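# Hang the shirt hanger on the rail at the red tape

## Task

The right gripper starts out holding a hanger that carries a T-shirt. Put its hook over the rail at the red tape mark, with the hanger crossing the rail at about ninety degrees, and leave it level and motionless. The shirt has to sit about centred on the hanger. Every other hanger that was on the rail must still be on it at the end. The rack is free-standing, so it must finish upright and close to where it stood at the start.

## Robot and tools

Robot: two arms, left_arm and right_arm, each with a two-finger gripper. In the scene frame (origin at table-top height, midway between the nominal bases; +x out over the table, +y toward the left arm, +z up) the calibrated bases are: left_arm at (-0.048, +0.351, 0) m with quat_wxyz (+1.000, 0, 0, -0.017); right_arm at (-0.020, -0.240, 0) m with quat_wxyz (+1.000, 0, 0, -0.008). Hand positions, quaternions, velocities, Hand targets and wrist-camera poses are each given in that arm's own base frame. The table and fixed cameras use the scene frame. On each gripper the fingers point along its +z axis and close along its y axis. end_effector_position is the point between the pads, roughly 1 cm short of the fingertips.

The row: every command is built from rows of 16 numbers. The first 8 belong to left_arm: x, y, z (metres), then qw, qx, qy, qz (w first), then opening. The next 8 give the same for right_arm. Both halves are always required, even when one arm is idle. Position and quaternion form an absolute pose in that arm's base frame, not an offset. Opening runs from -1 (shut) to +1 (fully open, 0.094 m). For an idle arm, repeat the pose it reported when it came to rest, plus the opening it should keep; sending 0 as an opening is a real command.

execute_actions(actions, cameras): actions is a list of actions; each action is a list of up to 15 rows, one per 1/30 s control step, and a shorter list repeats its final row until 15 steps are used. Each action lasts 0.5 s. A target lying over 0.6 m from the gripper's current position along any of that gripper's axes makes the action refused for both arms. If the first action fails this check, or any action is malformed, the call is refused. An empty actions list just returns the state plus all camera images.

move(target, speed, blend, opening_speed, grip_force, blocking, cameras): drives each gripper on a straight line to its half of a row, or through a list of up to 15 rows (all sharing a 10 s cap). speed is the path's top speed in m/s, 0.002 to 2.9 (default 0.25); rotation may go up to twice that in rad/s. It may be a single value or one per target. blend, in metres, rounds the corners between listed targets; 0 means stop at each. opening_speed (0.2 or more, scale units per second) ramps the fingers gradually. grip_force sets the per-pad force cap in newtons, 10 to 50, either one value or one per arm, and it persists until changed. Lower caps close slowly. blocking=false returns after about 0.5 s while the motion continues; a new move then takes over from the current point. The result adds a move: line reporting how it ended (done, off_target, moving, held, fault) and which limits were active (limits=paced: the pose was clipped; limits=held: steps were withheld).

wait(seconds 0 to 10): lets time pass with the last commands held. stop(): brakes a running move. zoom_image(camera, region=[x0, y0, x1, y1] in pixels, each side at most 504) enlarges part of the newest image from that camera. finished_scene(scene) closes the current scene for good; pass its number and call nothing else in that reply.

Cameras: cam_head_left, cam_head_right, cam_high, cam_low, cam_left_wrist, cam_right_wrist, each 672x504. Pass names in cameras, ["all"] for all of them, or [] for none.

Reading results: each arm shows end_effector_position and end_effector_quat_wxyz, its Hand target (the pose it is actually being sent toward, which can fall short of what was asked), Tool commands, grip_measured (finger opening on the -1..+1 scale), grip_effort_nm (gripper motor effort; negative means closing, and it does not return to zero at rest), Joint positions (the last value is the opening in metres), Joint torques, and Joint velocities ("within noise" means still). Joint limits in rad: waist -2.618 to 3.054, shoulder 0 to 3.142, elbow 0 to 3.142 (straight at 2.901), wrist pitch -1.571 to 1.571, wrist yaw -1.571 to 1.571, wrist roll -2.094 to 2.094.

Behaviour to expect: each control step may turn the gripper at most 40 degrees toward the commanded orientation, so large turns need several commands. Friction and weight can leave the hand low, short, or tilted, especially when reaching far, so check pose and orientation after each move and correct. Reported poses may be off by a few centimetres. Moves do not avoid obstacles or the other arm. Avoid paths that pass close to an arm's own base. While you write, the scene keeps running.

Avoid: contact between the two arms or grippers; hard or fast hits on the rack, which is free-standing and could tip or slide; dropping the hanger or opening the gripper while it is still moving; knocking the other hanger off the rail; anything falling off the table. Approach slowly near contact and let the hanger settle before you release it. Motors heat up when holding loads, reaching far, or pushing against something. A MOTOR HOT line appears at 75 °C; at 90 °C the arm folds up and goes idle; at 100 °C it goes limp.

Each tool is called after "Emit:" in YAML: its name, and indented under it one key for each argument.

## Session

Emit:
execute_actions:
  actions: []

Scene clock: 0.00 s.
left_arm: end_effector_position=(+0.3810, -0.0001, +0.4021) grip_measured=+1.000 grip_effort_nm=n/a end_effector_quat_wxyz=(+0.707, +0.000, +0.707, +0.000) | right_arm: end_effector_position=(+0.3142, +0.2849, +0.4544) grip_measured=-0.839 grip_effort_nm=n/a end_effector_quat_wxyz=(+0.511, -0.391, +0.717, +0.269)
Joint positions: left_arm=[0 1.047 1.047 0 0 0 0.094] | right_arm=[0.586 1.516 1.972 -0.823 -0.373 -0.155 0.008]
Joint velocities: within noise
Joint torques (N m): no reading
Heat: left arm: 25 °C; right arm: 26 °C.
Hand target: left_arm +0.3790, -0.0001, +0.4109; +0.715, +0.000, +0.699, +0.000 | right_arm +0.3121, +0.2839, +0.4692; +0.530, -0.390, +0.702, +0.271
Tool commands: left_gripper/opening=+1.0 right_gripper/opening=-1.0

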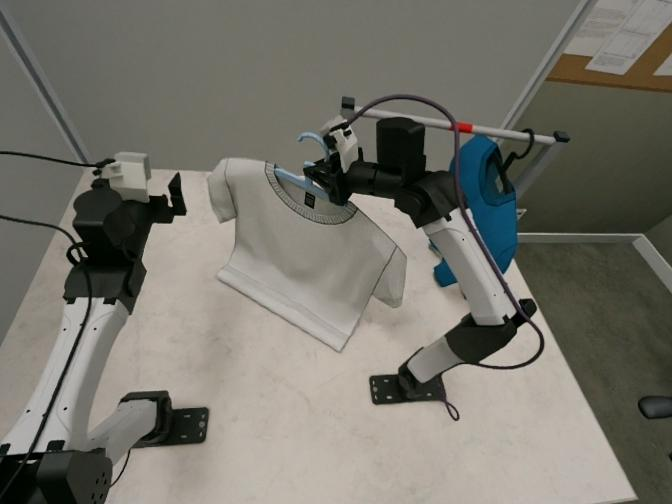

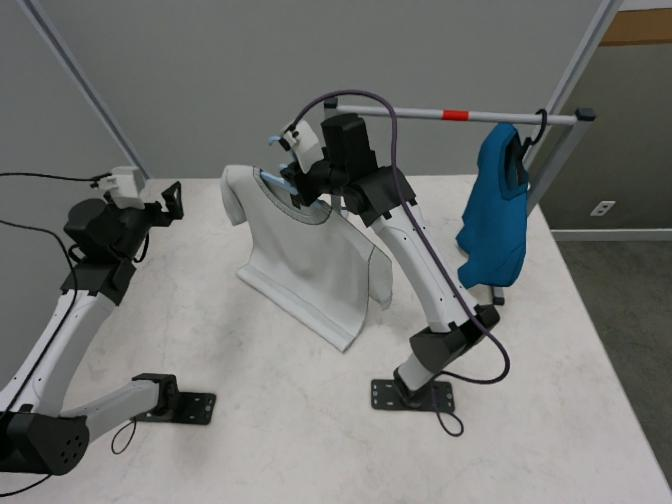

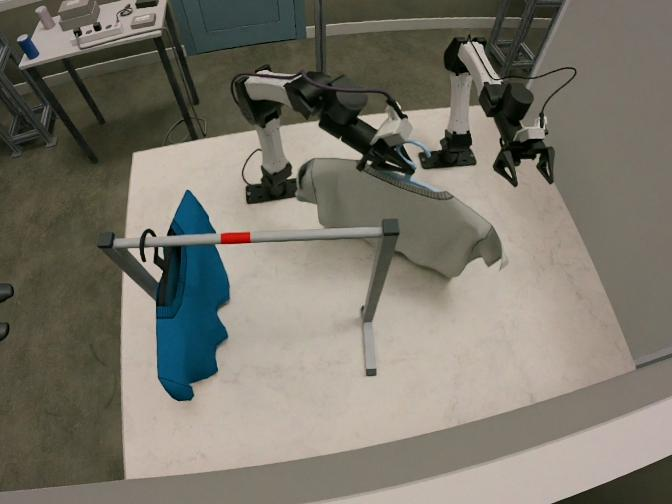

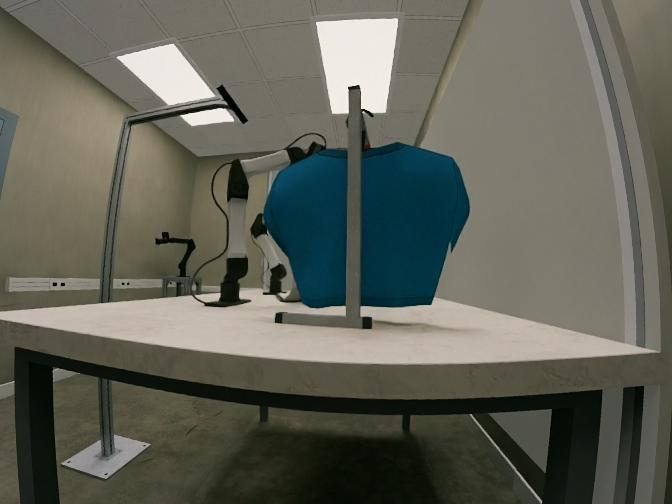

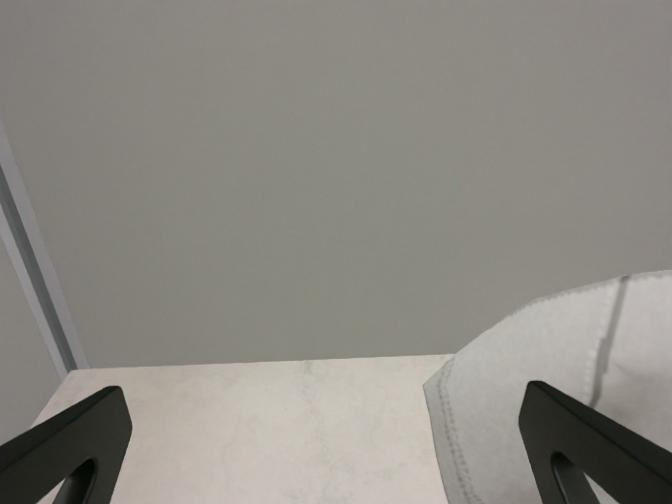

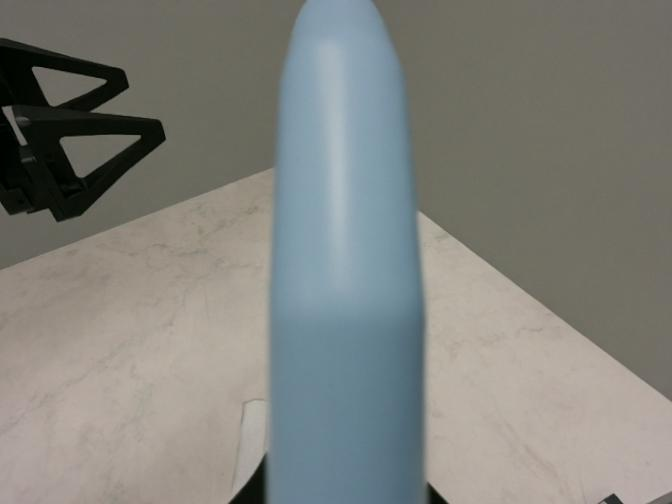

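Emit:
zoom_image:
  camera: "cam_head_left"
  region: [260, 80, 420, 200]

Emit:
zoom_image:
  camera: "cam_high"
  region: [340, 90, 500, 210]

Emit:
zoom_image:
  camera: "cam_head_right"
  region: [220, 70, 440, 235]

Emit:
zoom_image:
  camera: "cam_low"
  region: [220, 70, 480, 265]

Emit:
zoom_image:
  camera: "cam_high"
  region: [80, 180, 420, 420]

Scaled by 3.150 from the camera's 672x504 image, which has a finer 960x720 frame.

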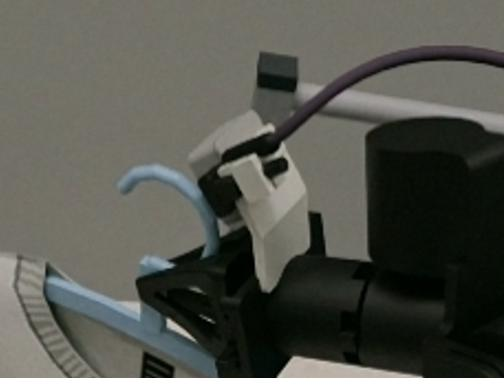

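Scaled by 3.150 from the camera's 672x504 image, which has a finer 960x720 frame.

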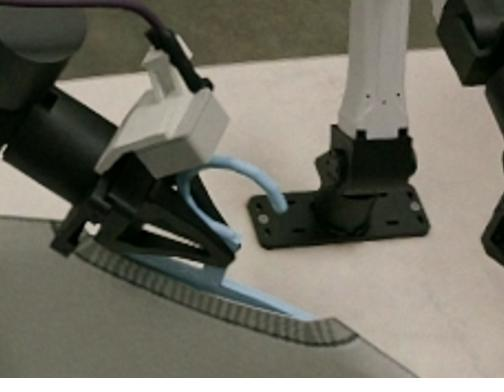

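Scaled by 2.291 from the camera's 672x504 image, which has a finer 960x720 frame.

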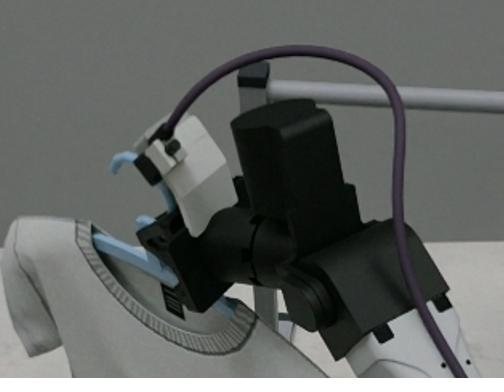

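Scaled by 1.938 from the camera's 672x504 image, which has a finer 960x720 frame.

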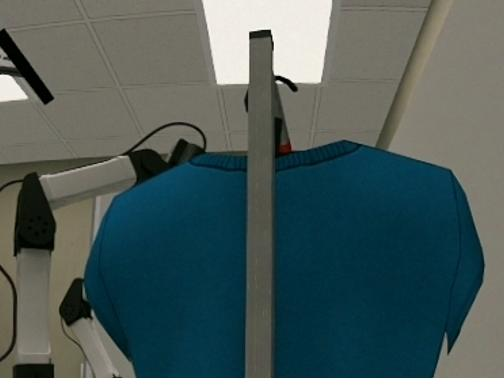

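Scaled by 1.482 from the camera's 672x504 image, which has a finer 960x720 frame.

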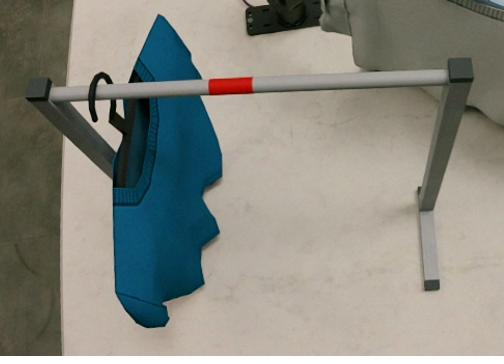

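Emit:
move:
  target:
    - [0.379,0,0.411,0.715,0,0.699,0,1,0.27,0.14,0.42,0.511,-0.391,0.717,0.269,-1]
    - [0.379,0,0.411,0.715,0,0.699,0,1,0.26,0.03,0.41,0.564,-0.185,0.795,0.123,-1]
    - [0.379,0,0.411,0.715,0,0.699,0,1,0.26,-0.04,0.41,0.5765,0.034,0.816,-0.0327,-1]
  blend: 0.04
  speed: 0.15
  cameras: ["all"]

Scene clock: 19.73 s.
left_arm: end_effector_position=(+0.3810, -0.0001, +0.4021) grip_measured=+1.000 grip_effort_nm=-0.01 end_effector_quat_wxyz=(+0.707, +0.000, +0.707, +0.000) | right_arm: end_effector_position=(+0.2571, -0.0390, +0.3981) grip_measured=-0.839 grip_effort_nm=-1.05 end_effector_quat_wxyz=(+0.554, +0.034, +0.832, -0.027)
Joint positions: left_arm=[0 1.047 1.047 0 0 0 0.094] | right_arm=[-0.25 0.882 1.418 -0.937 -0.149 -0.07 0.008]
Joint torques (N m): left_arm=[-0.03 -3.22 8.57 2.22 0.08 0.01] | right_arm=[0.61 -0.34 5.96 2.59 0.18 0.07]
Heat: left arm: 30 °C; right arm: 30 °C.
Hand target: left_arm +0.3789, -0.0001, +0.4110; +0.715, +0.000, +0.699, +0.000 | right_arm +0.2595, -0.0399, +0.4099; +0.576, +0.034, +0.816, -0.032
Off the commanded pose: left_arm 0.009 m, 1 deg | right_arm 0.012 m, 3 deg.
move: off_target (right_arm)

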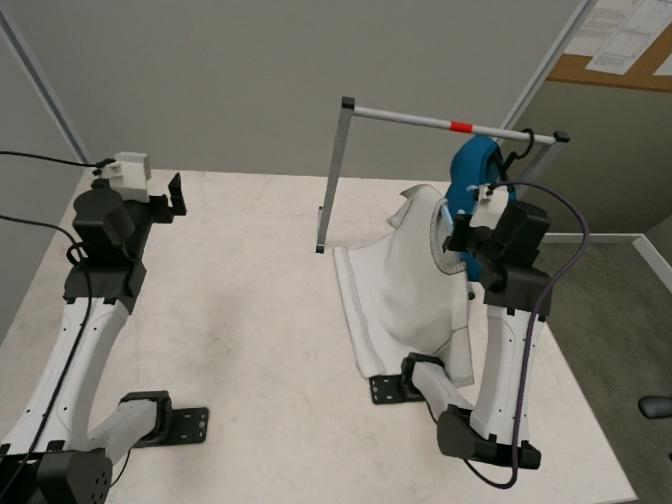

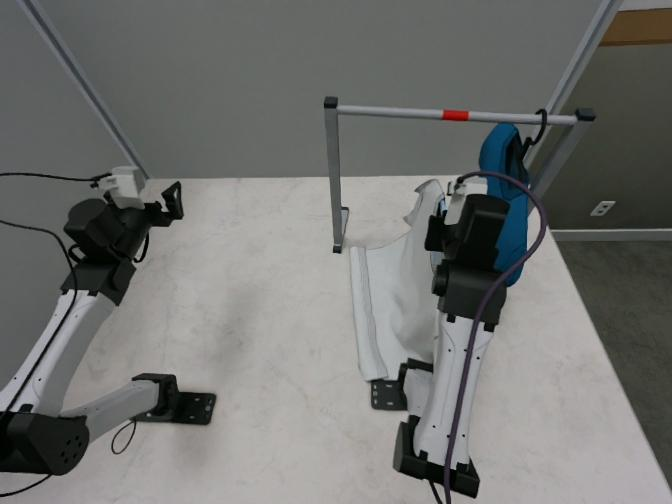

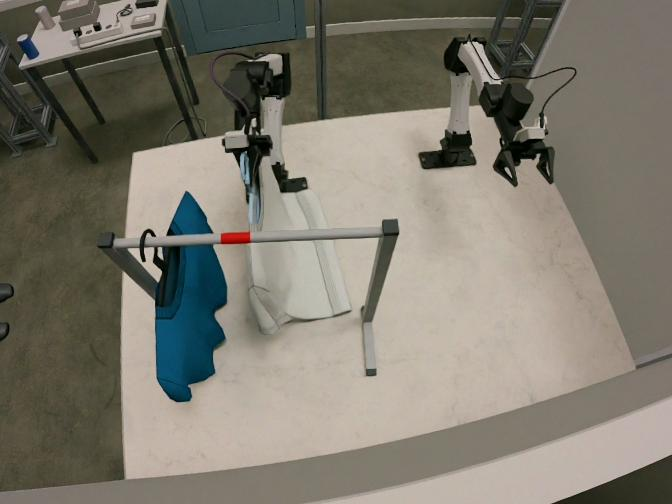

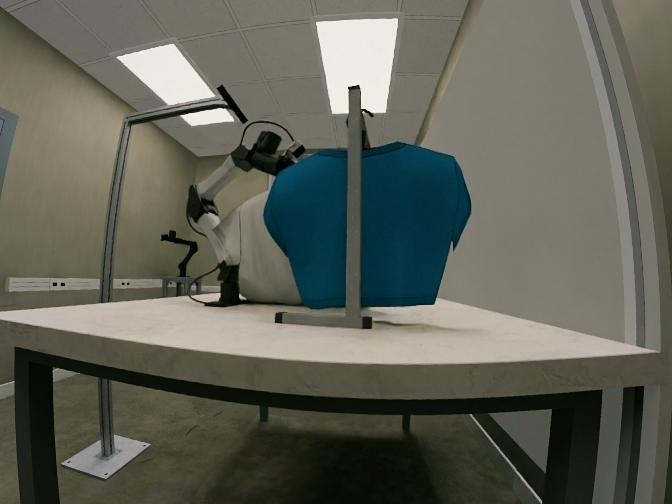

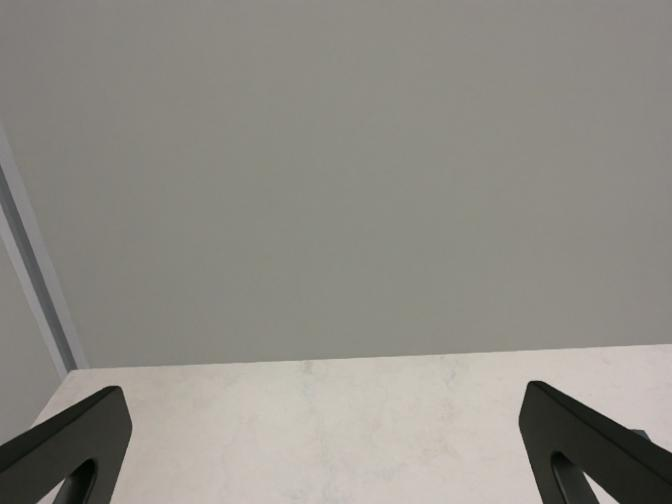

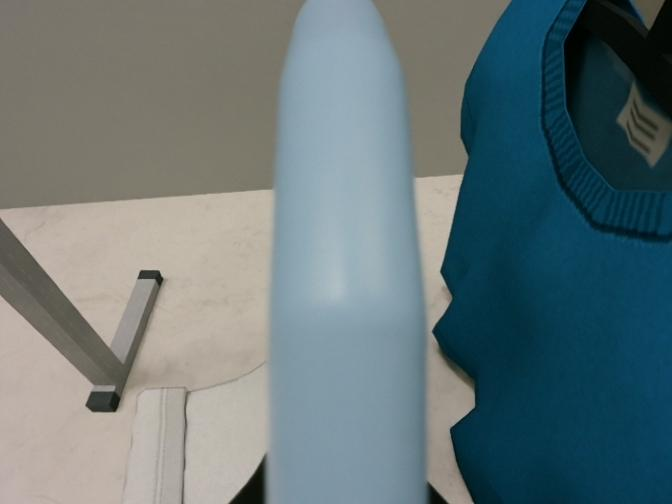

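Emit:
zoom_image:
  camera: "cam_high"
  region: [180, 120, 320, 260]

Emit:
zoom_image:
  camera: "cam_low"
  region: [240, 80, 400, 200]

Emit:
zoom_image:
  camera: "cam_head_left"
  region: [400, 100, 600, 250]

Emit:
zoom_image:
  camera: "cam_head_right"
  region: [390, 90, 590, 240]

Scaled by 3.600 from the camera's 672x504 image, which has a finer 960x720 frame.

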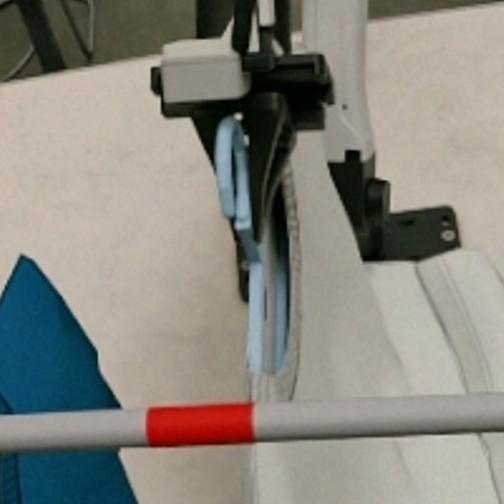

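Scaled by 3.150 from the camera's 672x504 image, which has a finer 960x720 frame.

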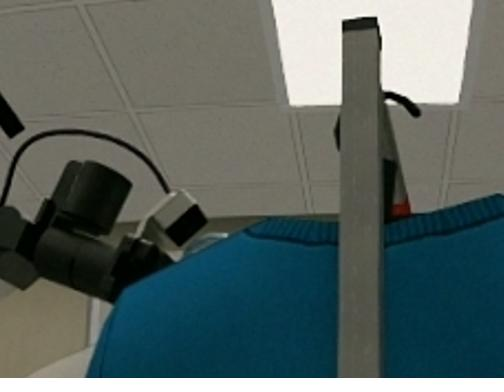

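Scaled by 2.520 from the camera's 672x504 image, which has a finer 960x720 frame.

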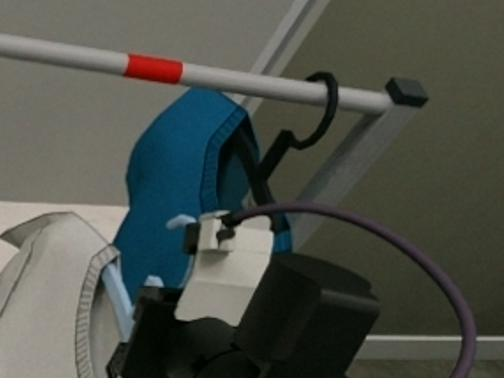

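Scaled by 2.520 from the camera's 672x504 image, which has a finer 960x720 frame.

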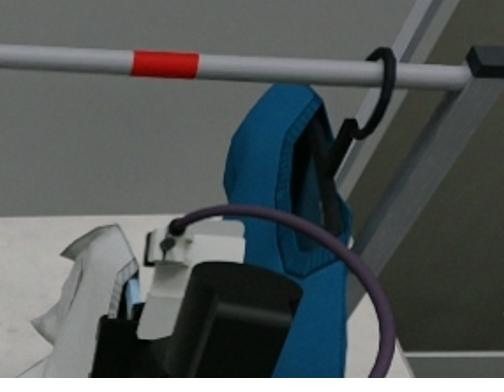

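Emit:
move:
  target: [0.379,0,0.411,0.715,0,0.699,0,1,0.335,-0.055,0.42,0.5765,0.034,0.816,-0.0327,-1]
  speed: 0.12
  cameras: ["cam_high","cam_low","cam_head_left","cam_head_right","cam_right_wrist"]

Emit:
zoom_image:
  camera: "cam_high"
  region: [180, 120, 320, 260]

Emit:
zoom_image:
  camera: "cam_low"
  region: [270, 80, 430, 200]

Emit:
zoom_image:
  camera: "cam_head_left"
  region: [400, 90, 560, 210]

Emit:
zoom_image:
  camera: "cam_head_right"
  region: [390, 80, 550, 200]

Scene clock: 47.53 s.
left_arm: end_effector_position=(+0.3810, -0.0001, +0.4021) grip_measured=+1.000 grip_effort_nm=-0.01 end_effector_quat_wxyz=(+0.707, +0.000, +0.707, +0.000) | right_arm: end_effector_position=(+0.3292, -0.0539, +0.3912) grip_measured=-0.839 grip_effort_nm=-1.05 end_effector_quat_wxyz=(+0.540, +0.035, +0.841, -0.025)
Joint positions: left_arm=[0 1.047 1.047 0 0 0 0.094] | right_arm=[-0.23 1.11 1.481 -0.805 -0.129 -0.063 0.008]
Joint torques (N m): left_arm=[-0.06 -3.21 8.7 2.21 0.07 0] | right_arm=[0.61 -1.59 10.77 2.6 0.13 0.06]
Heat: left arm: 33 °C; right arm: 33 °C.
Hand target: left_arm +0.3789, -0.0001, +0.4110; +0.715, +0.000, +0.699, +0.000 | right_arm +0.3329, -0.0546, +0.4196; +0.576, +0.034, +0.816, -0.032
Off the commanded pose: left_arm 0.009 m, 1 deg | right_arm 0.029 m, 5 deg.
move: off_target (right_arm)
Images, in order (width x height): cam_head_left 672x504, cam_head_right 672x504, cam_high 672x504, cam_low 672x504, cam_right_wrist 672x504.

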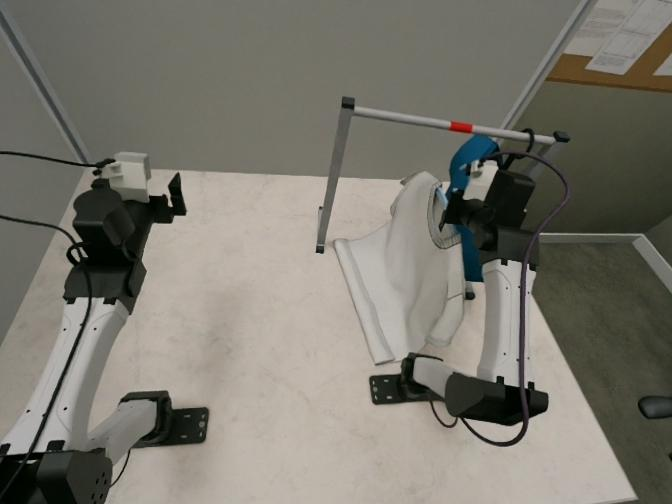

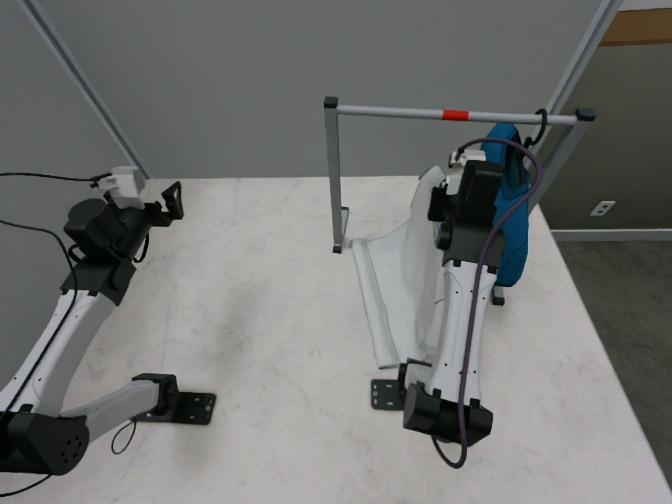

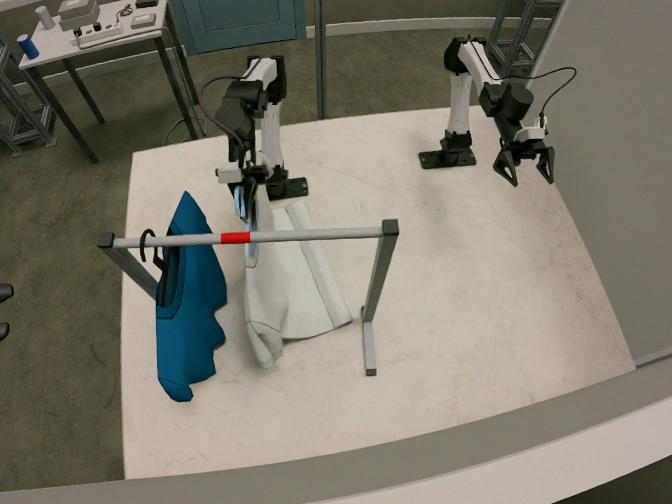

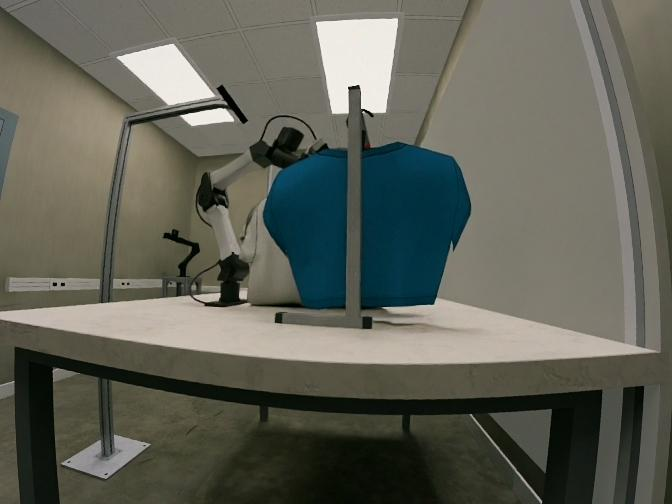

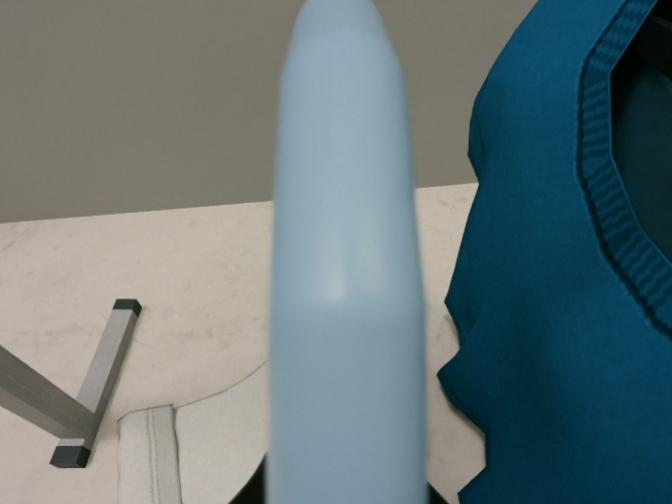

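Scaled by 3.600 from the camera's 672x504 image, which has a finer 960x720 frame.

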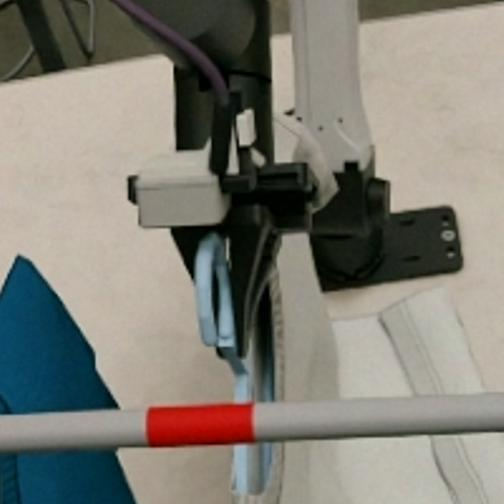

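Scaled by 3.150 from the camera's 672x504 image, which has a finer 960x720 frame.

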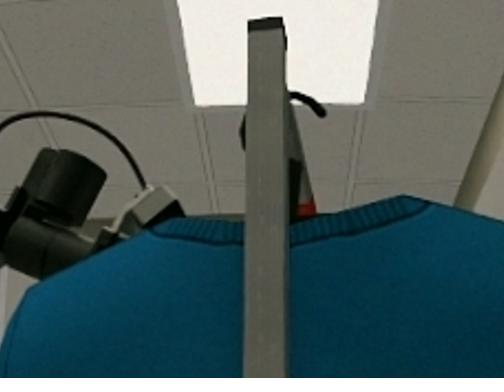

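Scaled by 3.150 from the camera's 672x504 image, which has a finer 960x720 frame.

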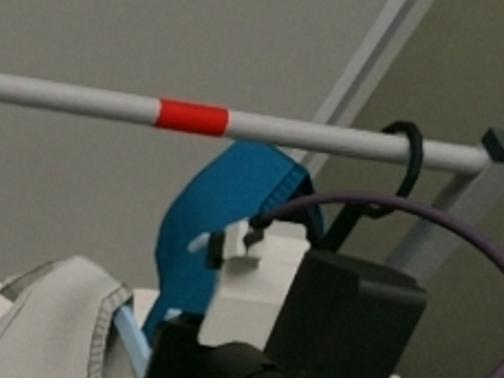

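Scaled by 3.150 from the camera's 672x504 image, which has a finer 960x720 frame.

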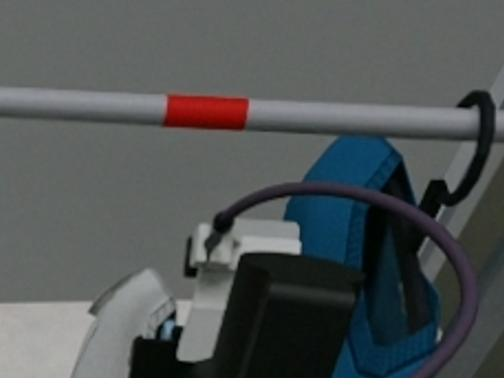

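Emit:
move:
  target: [0.379,0,0.411,0.715,0,0.699,0,1,0.335,-0.055,0.492,0.612,0.033,0.79,-0.034,-1]
  speed: 0.12
  cameras: ["cam_high","cam_low","cam_head_left","cam_head_right"]

Emit:
zoom_image:
  camera: "cam_high"
  region: [180, 120, 320, 260]

Emit:
zoom_image:
  camera: "cam_low"
  region: [270, 80, 430, 200]

Emit:
zoom_image:
  camera: "cam_head_left"
  region: [400, 90, 560, 210]

Emit:
zoom_image:
  camera: "cam_head_right"
  region: [390, 80, 550, 200]

Scene clock: 88.37 s.
left_arm: end_effector_position=(+0.3810, -0.0001, +0.4021) grip_measured=+1.000 grip_effort_nm=-0.01 end_effector_quat_wxyz=(+0.707, +0.000, +0.707, +0.000) | right_arm: end_effector_position=(+0.3360, -0.0555, +0.4739) grip_measured=-0.839 grip_effort_nm=-1.05 end_effector_quat_wxyz=(+0.591, +0.033, +0.805, -0.032)
Joint positions: left_arm=[0 1.047 1.047 0 0 0 0.094] | right_arm=[-0.23 1.237 1.821 -0.89 -0.129 -0.053 0.008]
Joint torques (N m): left_arm=[-0.1 -3.18 8.58 2.21 0.06 0.02] | right_arm=[0.29 -1.91 9.35 2.34 0.08 0.08]
Heat: left arm: 35 °C; right arm: 37 °C.
Hand target: left_arm +0.3789, -0.0001, +0.4110; +0.715, +0.000, +0.699, +0.000 | right_arm +0.3343, -0.0548, +0.4917; +0.612, +0.033, +0.790, -0.034
Off the commanded pose: left_arm 0.009 m, 1 deg | right_arm 0.018 m, 3 deg.
move: off_target (right_arm)
Images, in order (width x height): cam_head_left 672x504, cam_head_right 672x504, cam_high 672x504, cam_low 672x504.

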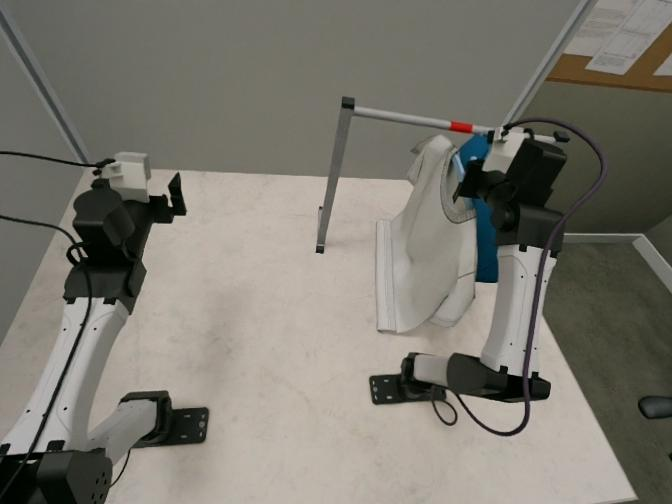

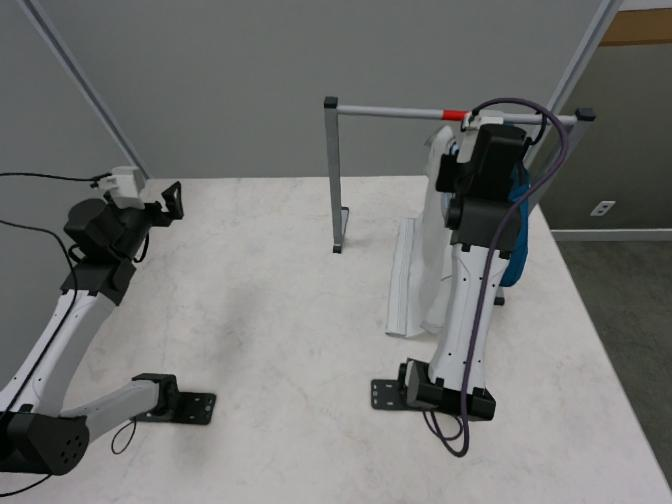

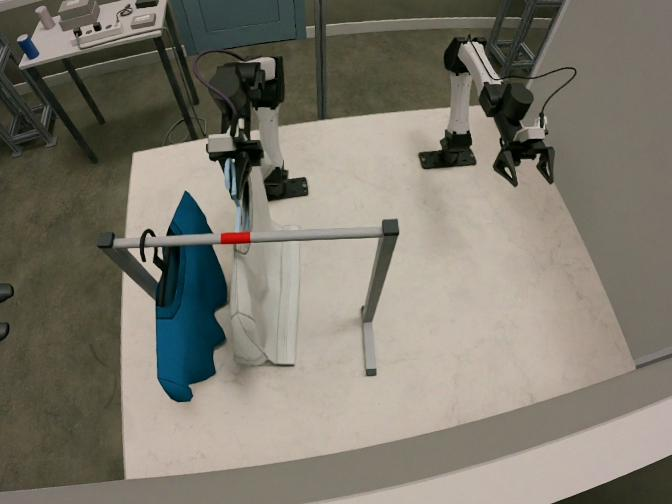

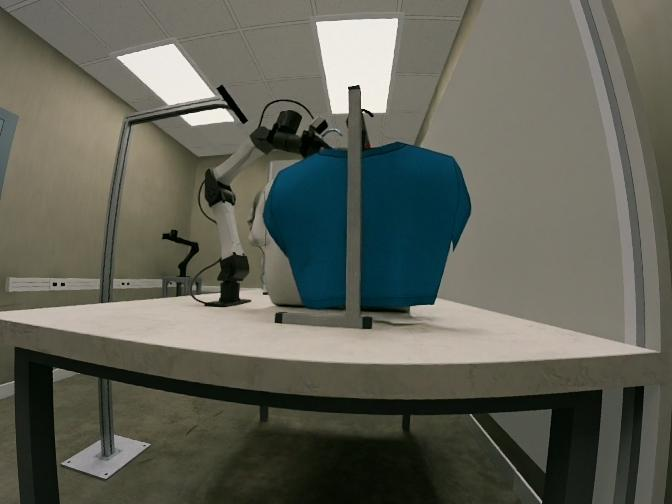

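Scaled by 3.600 from the camera's 672x504 image, which has a finer 960x720 frame.

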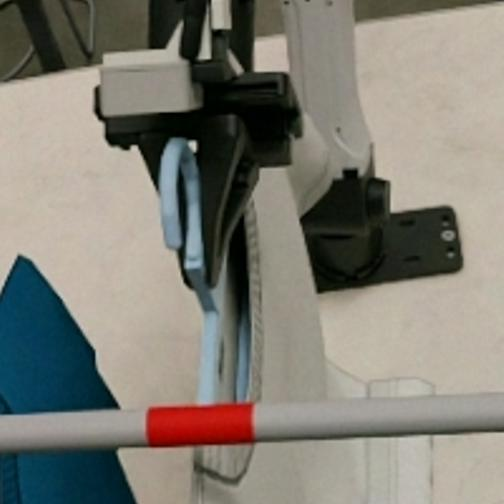

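Scaled by 3.150 from the camera's 672x504 image, which has a finer 960x720 frame.

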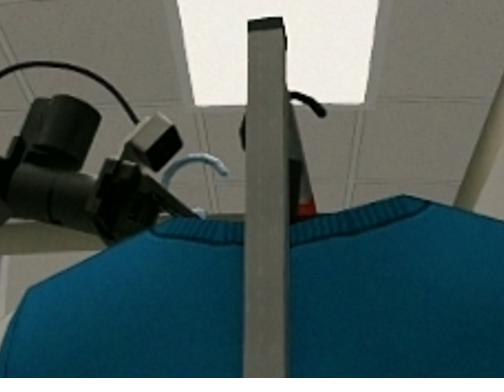

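Scaled by 3.150 from the camera's 672x504 image, which has a finer 960x720 frame.

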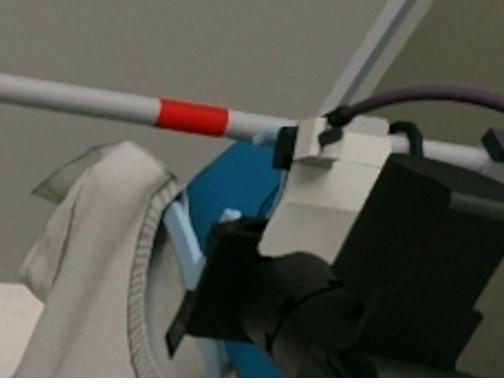

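Scaled by 3.150 from the camera's 672x504 image, which has a finer 960x720 frame.

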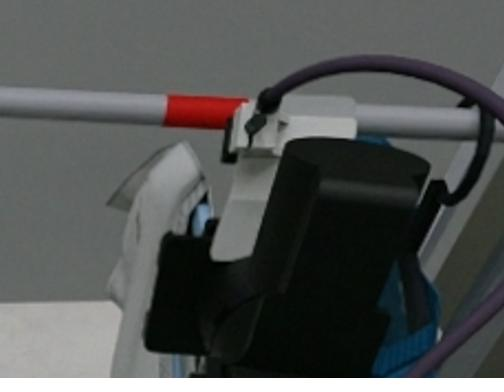

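Emit:
move:
  target: [0.379,0,0.411,0.715,0,0.699,0,1,0.38,-0.05,0.485,0.6,0.033,0.799,-0.034,-1]
  speed: 0.1
  cameras: ["cam_high","cam_low","cam_head_left"]

Emit:
zoom_image:
  camera: "cam_high"
  region: [180, 120, 320, 260]

Emit:
zoom_image:
  camera: "cam_low"
  region: [300, 90, 400, 170]

Emit:
zoom_image:
  camera: "cam_head_left"
  region: [400, 90, 560, 210]

Scene clock: 114.37 s.
left_arm: end_effector_position=(+0.3810, -0.0001, +0.4021) grip_measured=+1.000 grip_effort_nm=-0.01 end_effector_quat_wxyz=(+0.707, +0.000, +0.707, +0.000) | right_arm: end_effector_position=(+0.3776, -0.0501, +0.4589) grip_measured=-0.839 grip_effort_nm=-1.05 end_effector_quat_wxyz=(+0.567, +0.032, +0.823, -0.029)
Joint positions: left_arm=[0 1.047 1.047 0 0 0 0.094] | right_arm=[-0.162 1.371 1.898 -0.891 -0.067 -0.038 0.008]
Joint torques (N m): left_arm=[-0.06 -3.15 8.72 2.23 0.05 0.01] | right_arm=[0.57 -3.44 9.89 2.57 0.12 0.08]
Heat: left arm: 37 °C; right arm: 39 °C.
Hand target: left_arm +0.3789, -0.0001, +0.4110; +0.715, +0.000, +0.699, +0.000 | right_arm +0.3783, -0.0498, +0.4846; +0.600, +0.033, +0.799, -0.034
Off the commanded pose: left_arm 0.009 m, 1 deg | right_arm 0.026 m, 5 deg.
move: off_target (right_arm)
Images, in order (width x height): cam_head_left 672x504, cam_high 672x504, cam_low 672x504.

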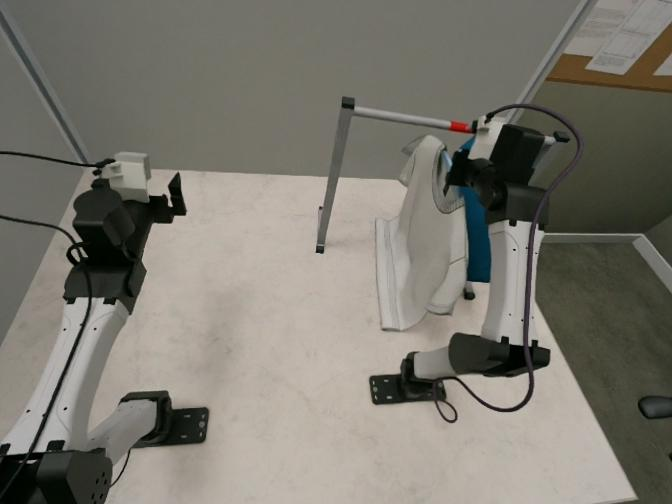

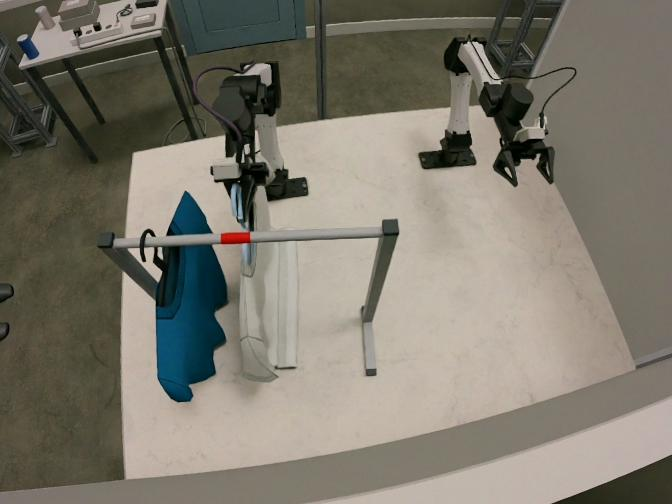

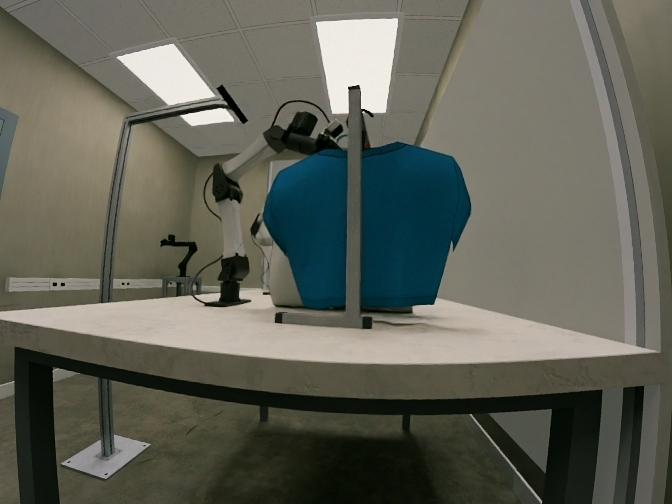

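Scaled by 3.600 from the camera's 672x504 image, which has a finer 960x720 frame.

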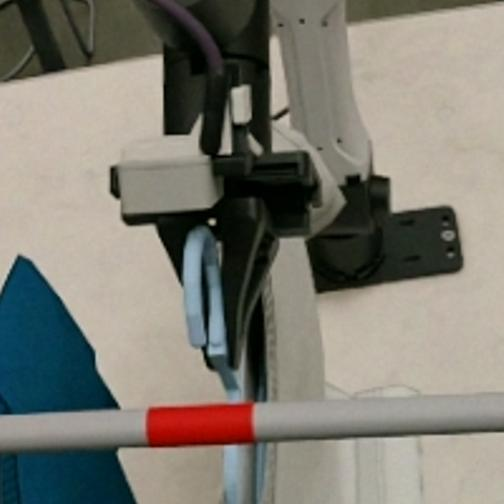

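Scaled by 5.040 from the camera's 672x504 image, which has a finer 960x720 frame.

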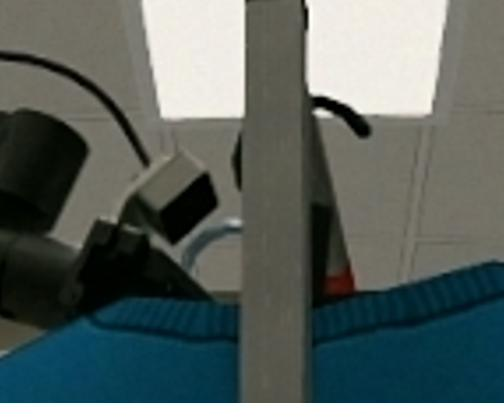

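Scaled by 3.150 from the camera's 672x504 image, which has a finer 960x720 frame.

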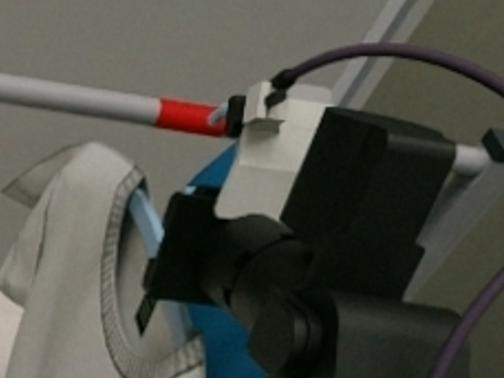

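Emit:
move:
  target: [0.379,0,0.411,0.715,0,0.699,0,1,0.437,-0.055,0.493,0.612,0.033,0.79,-0.034,-1]
  speed: 0.06
  cameras: ["cam_high","cam_low","cam_head_left"]

Emit:
zoom_image:
  camera: "cam_high"
  region: [180, 140, 320, 280]

Emit:
zoom_image:
  camera: "cam_low"
  region: [300, 90, 400, 170]

Emit:
zoom_image:
  camera: "cam_head_left"
  region: [400, 90, 560, 210]

Scene clock: 123.83 s.
left_arm: end_effector_position=(+0.3810, -0.0001, +0.4021) grip_measured=+1.000 grip_effort_nm=-0.01 end_effector_quat_wxyz=(+0.707, +0.000, +0.707, +0.000) | right_arm: end_effector_position=(+0.4329, -0.0554, +0.4651) grip_measured=-0.839 grip_effort_nm=-1.05 end_effector_quat_wxyz=(+0.576, +0.032, +0.816, -0.030)
Joint positions: left_arm=[0 1.047 1.047 0 0 0 0.094] | right_arm=[-0.149 1.56 2.063 -0.845 -0.055 -0.031 0.008]
Joint torques (N m): left_arm=[-0.03 -3.19 8.69 2.21 0.07 0] | right_arm=[0.61 -4.97 10.14 2.66 0.16 0.08]
Heat: left arm: 37 °C; right arm: 38 °C.
Hand target: left_arm +0.3789, -0.0001, +0.4110; +0.715, +0.000, +0.699, +0.000 | right_arm +0.4349, -0.0547, +0.4923; +0.612, +0.033, +0.790, -0.034
Off the commanded pose: left_arm 0.009 m, 1 deg | right_arm 0.028 m, 5 deg.
move: off_target (right_arm)
Images, in order (width x height): cam_head_left 672x504, cam_high 672x504, cam_low 672x504.

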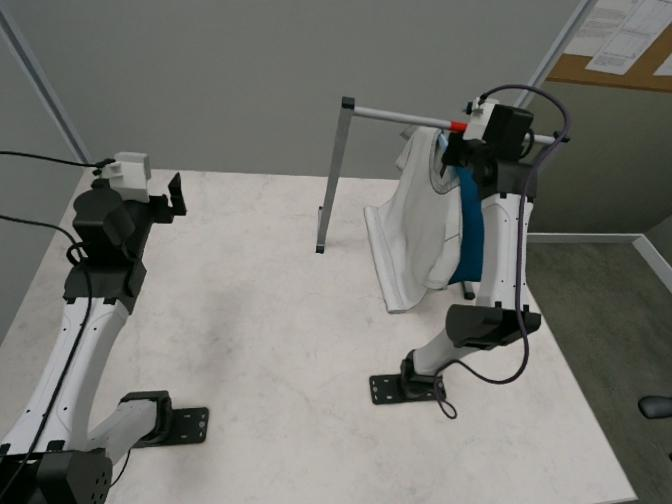

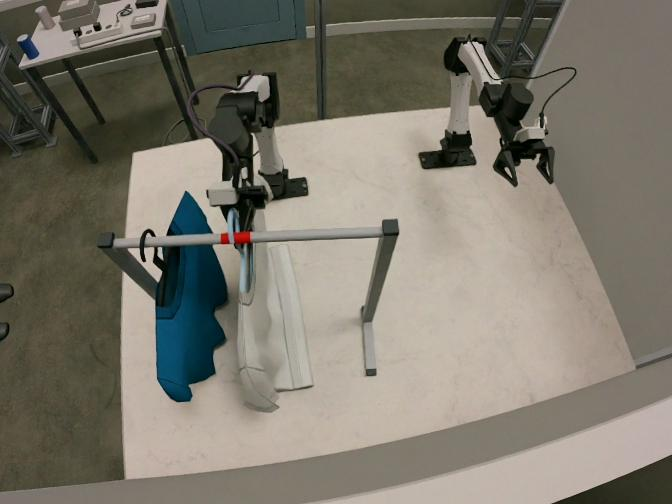

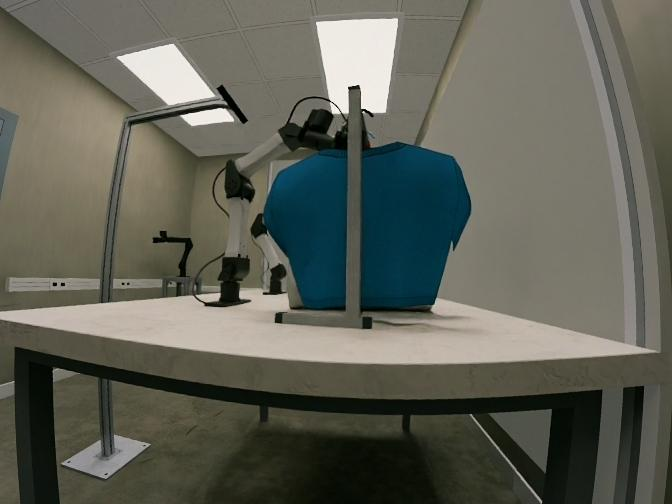

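Scaled by 3.600 from the camera's 672x504 image, which has a finer 960x720 frame.

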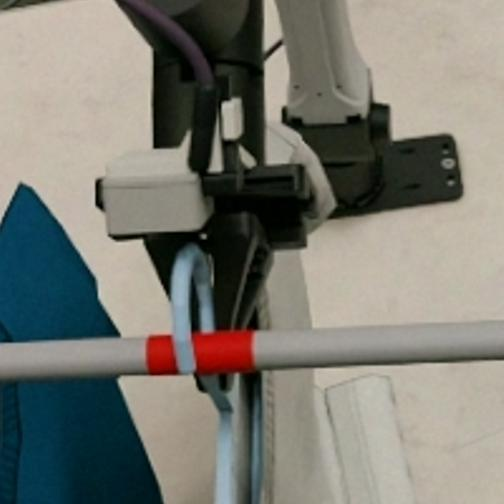

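Scaled by 5.040 from the camera's 672x504 image, which has a finer 960x720 frame.

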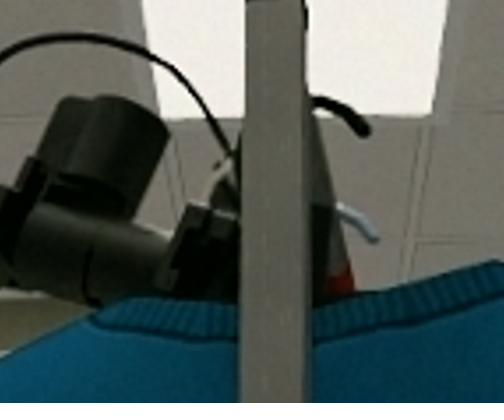

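Scaled by 3.150 from the camera's 672x504 image, which has a finer 960x720 frame.

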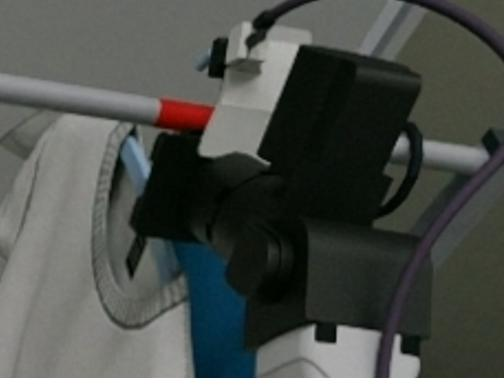

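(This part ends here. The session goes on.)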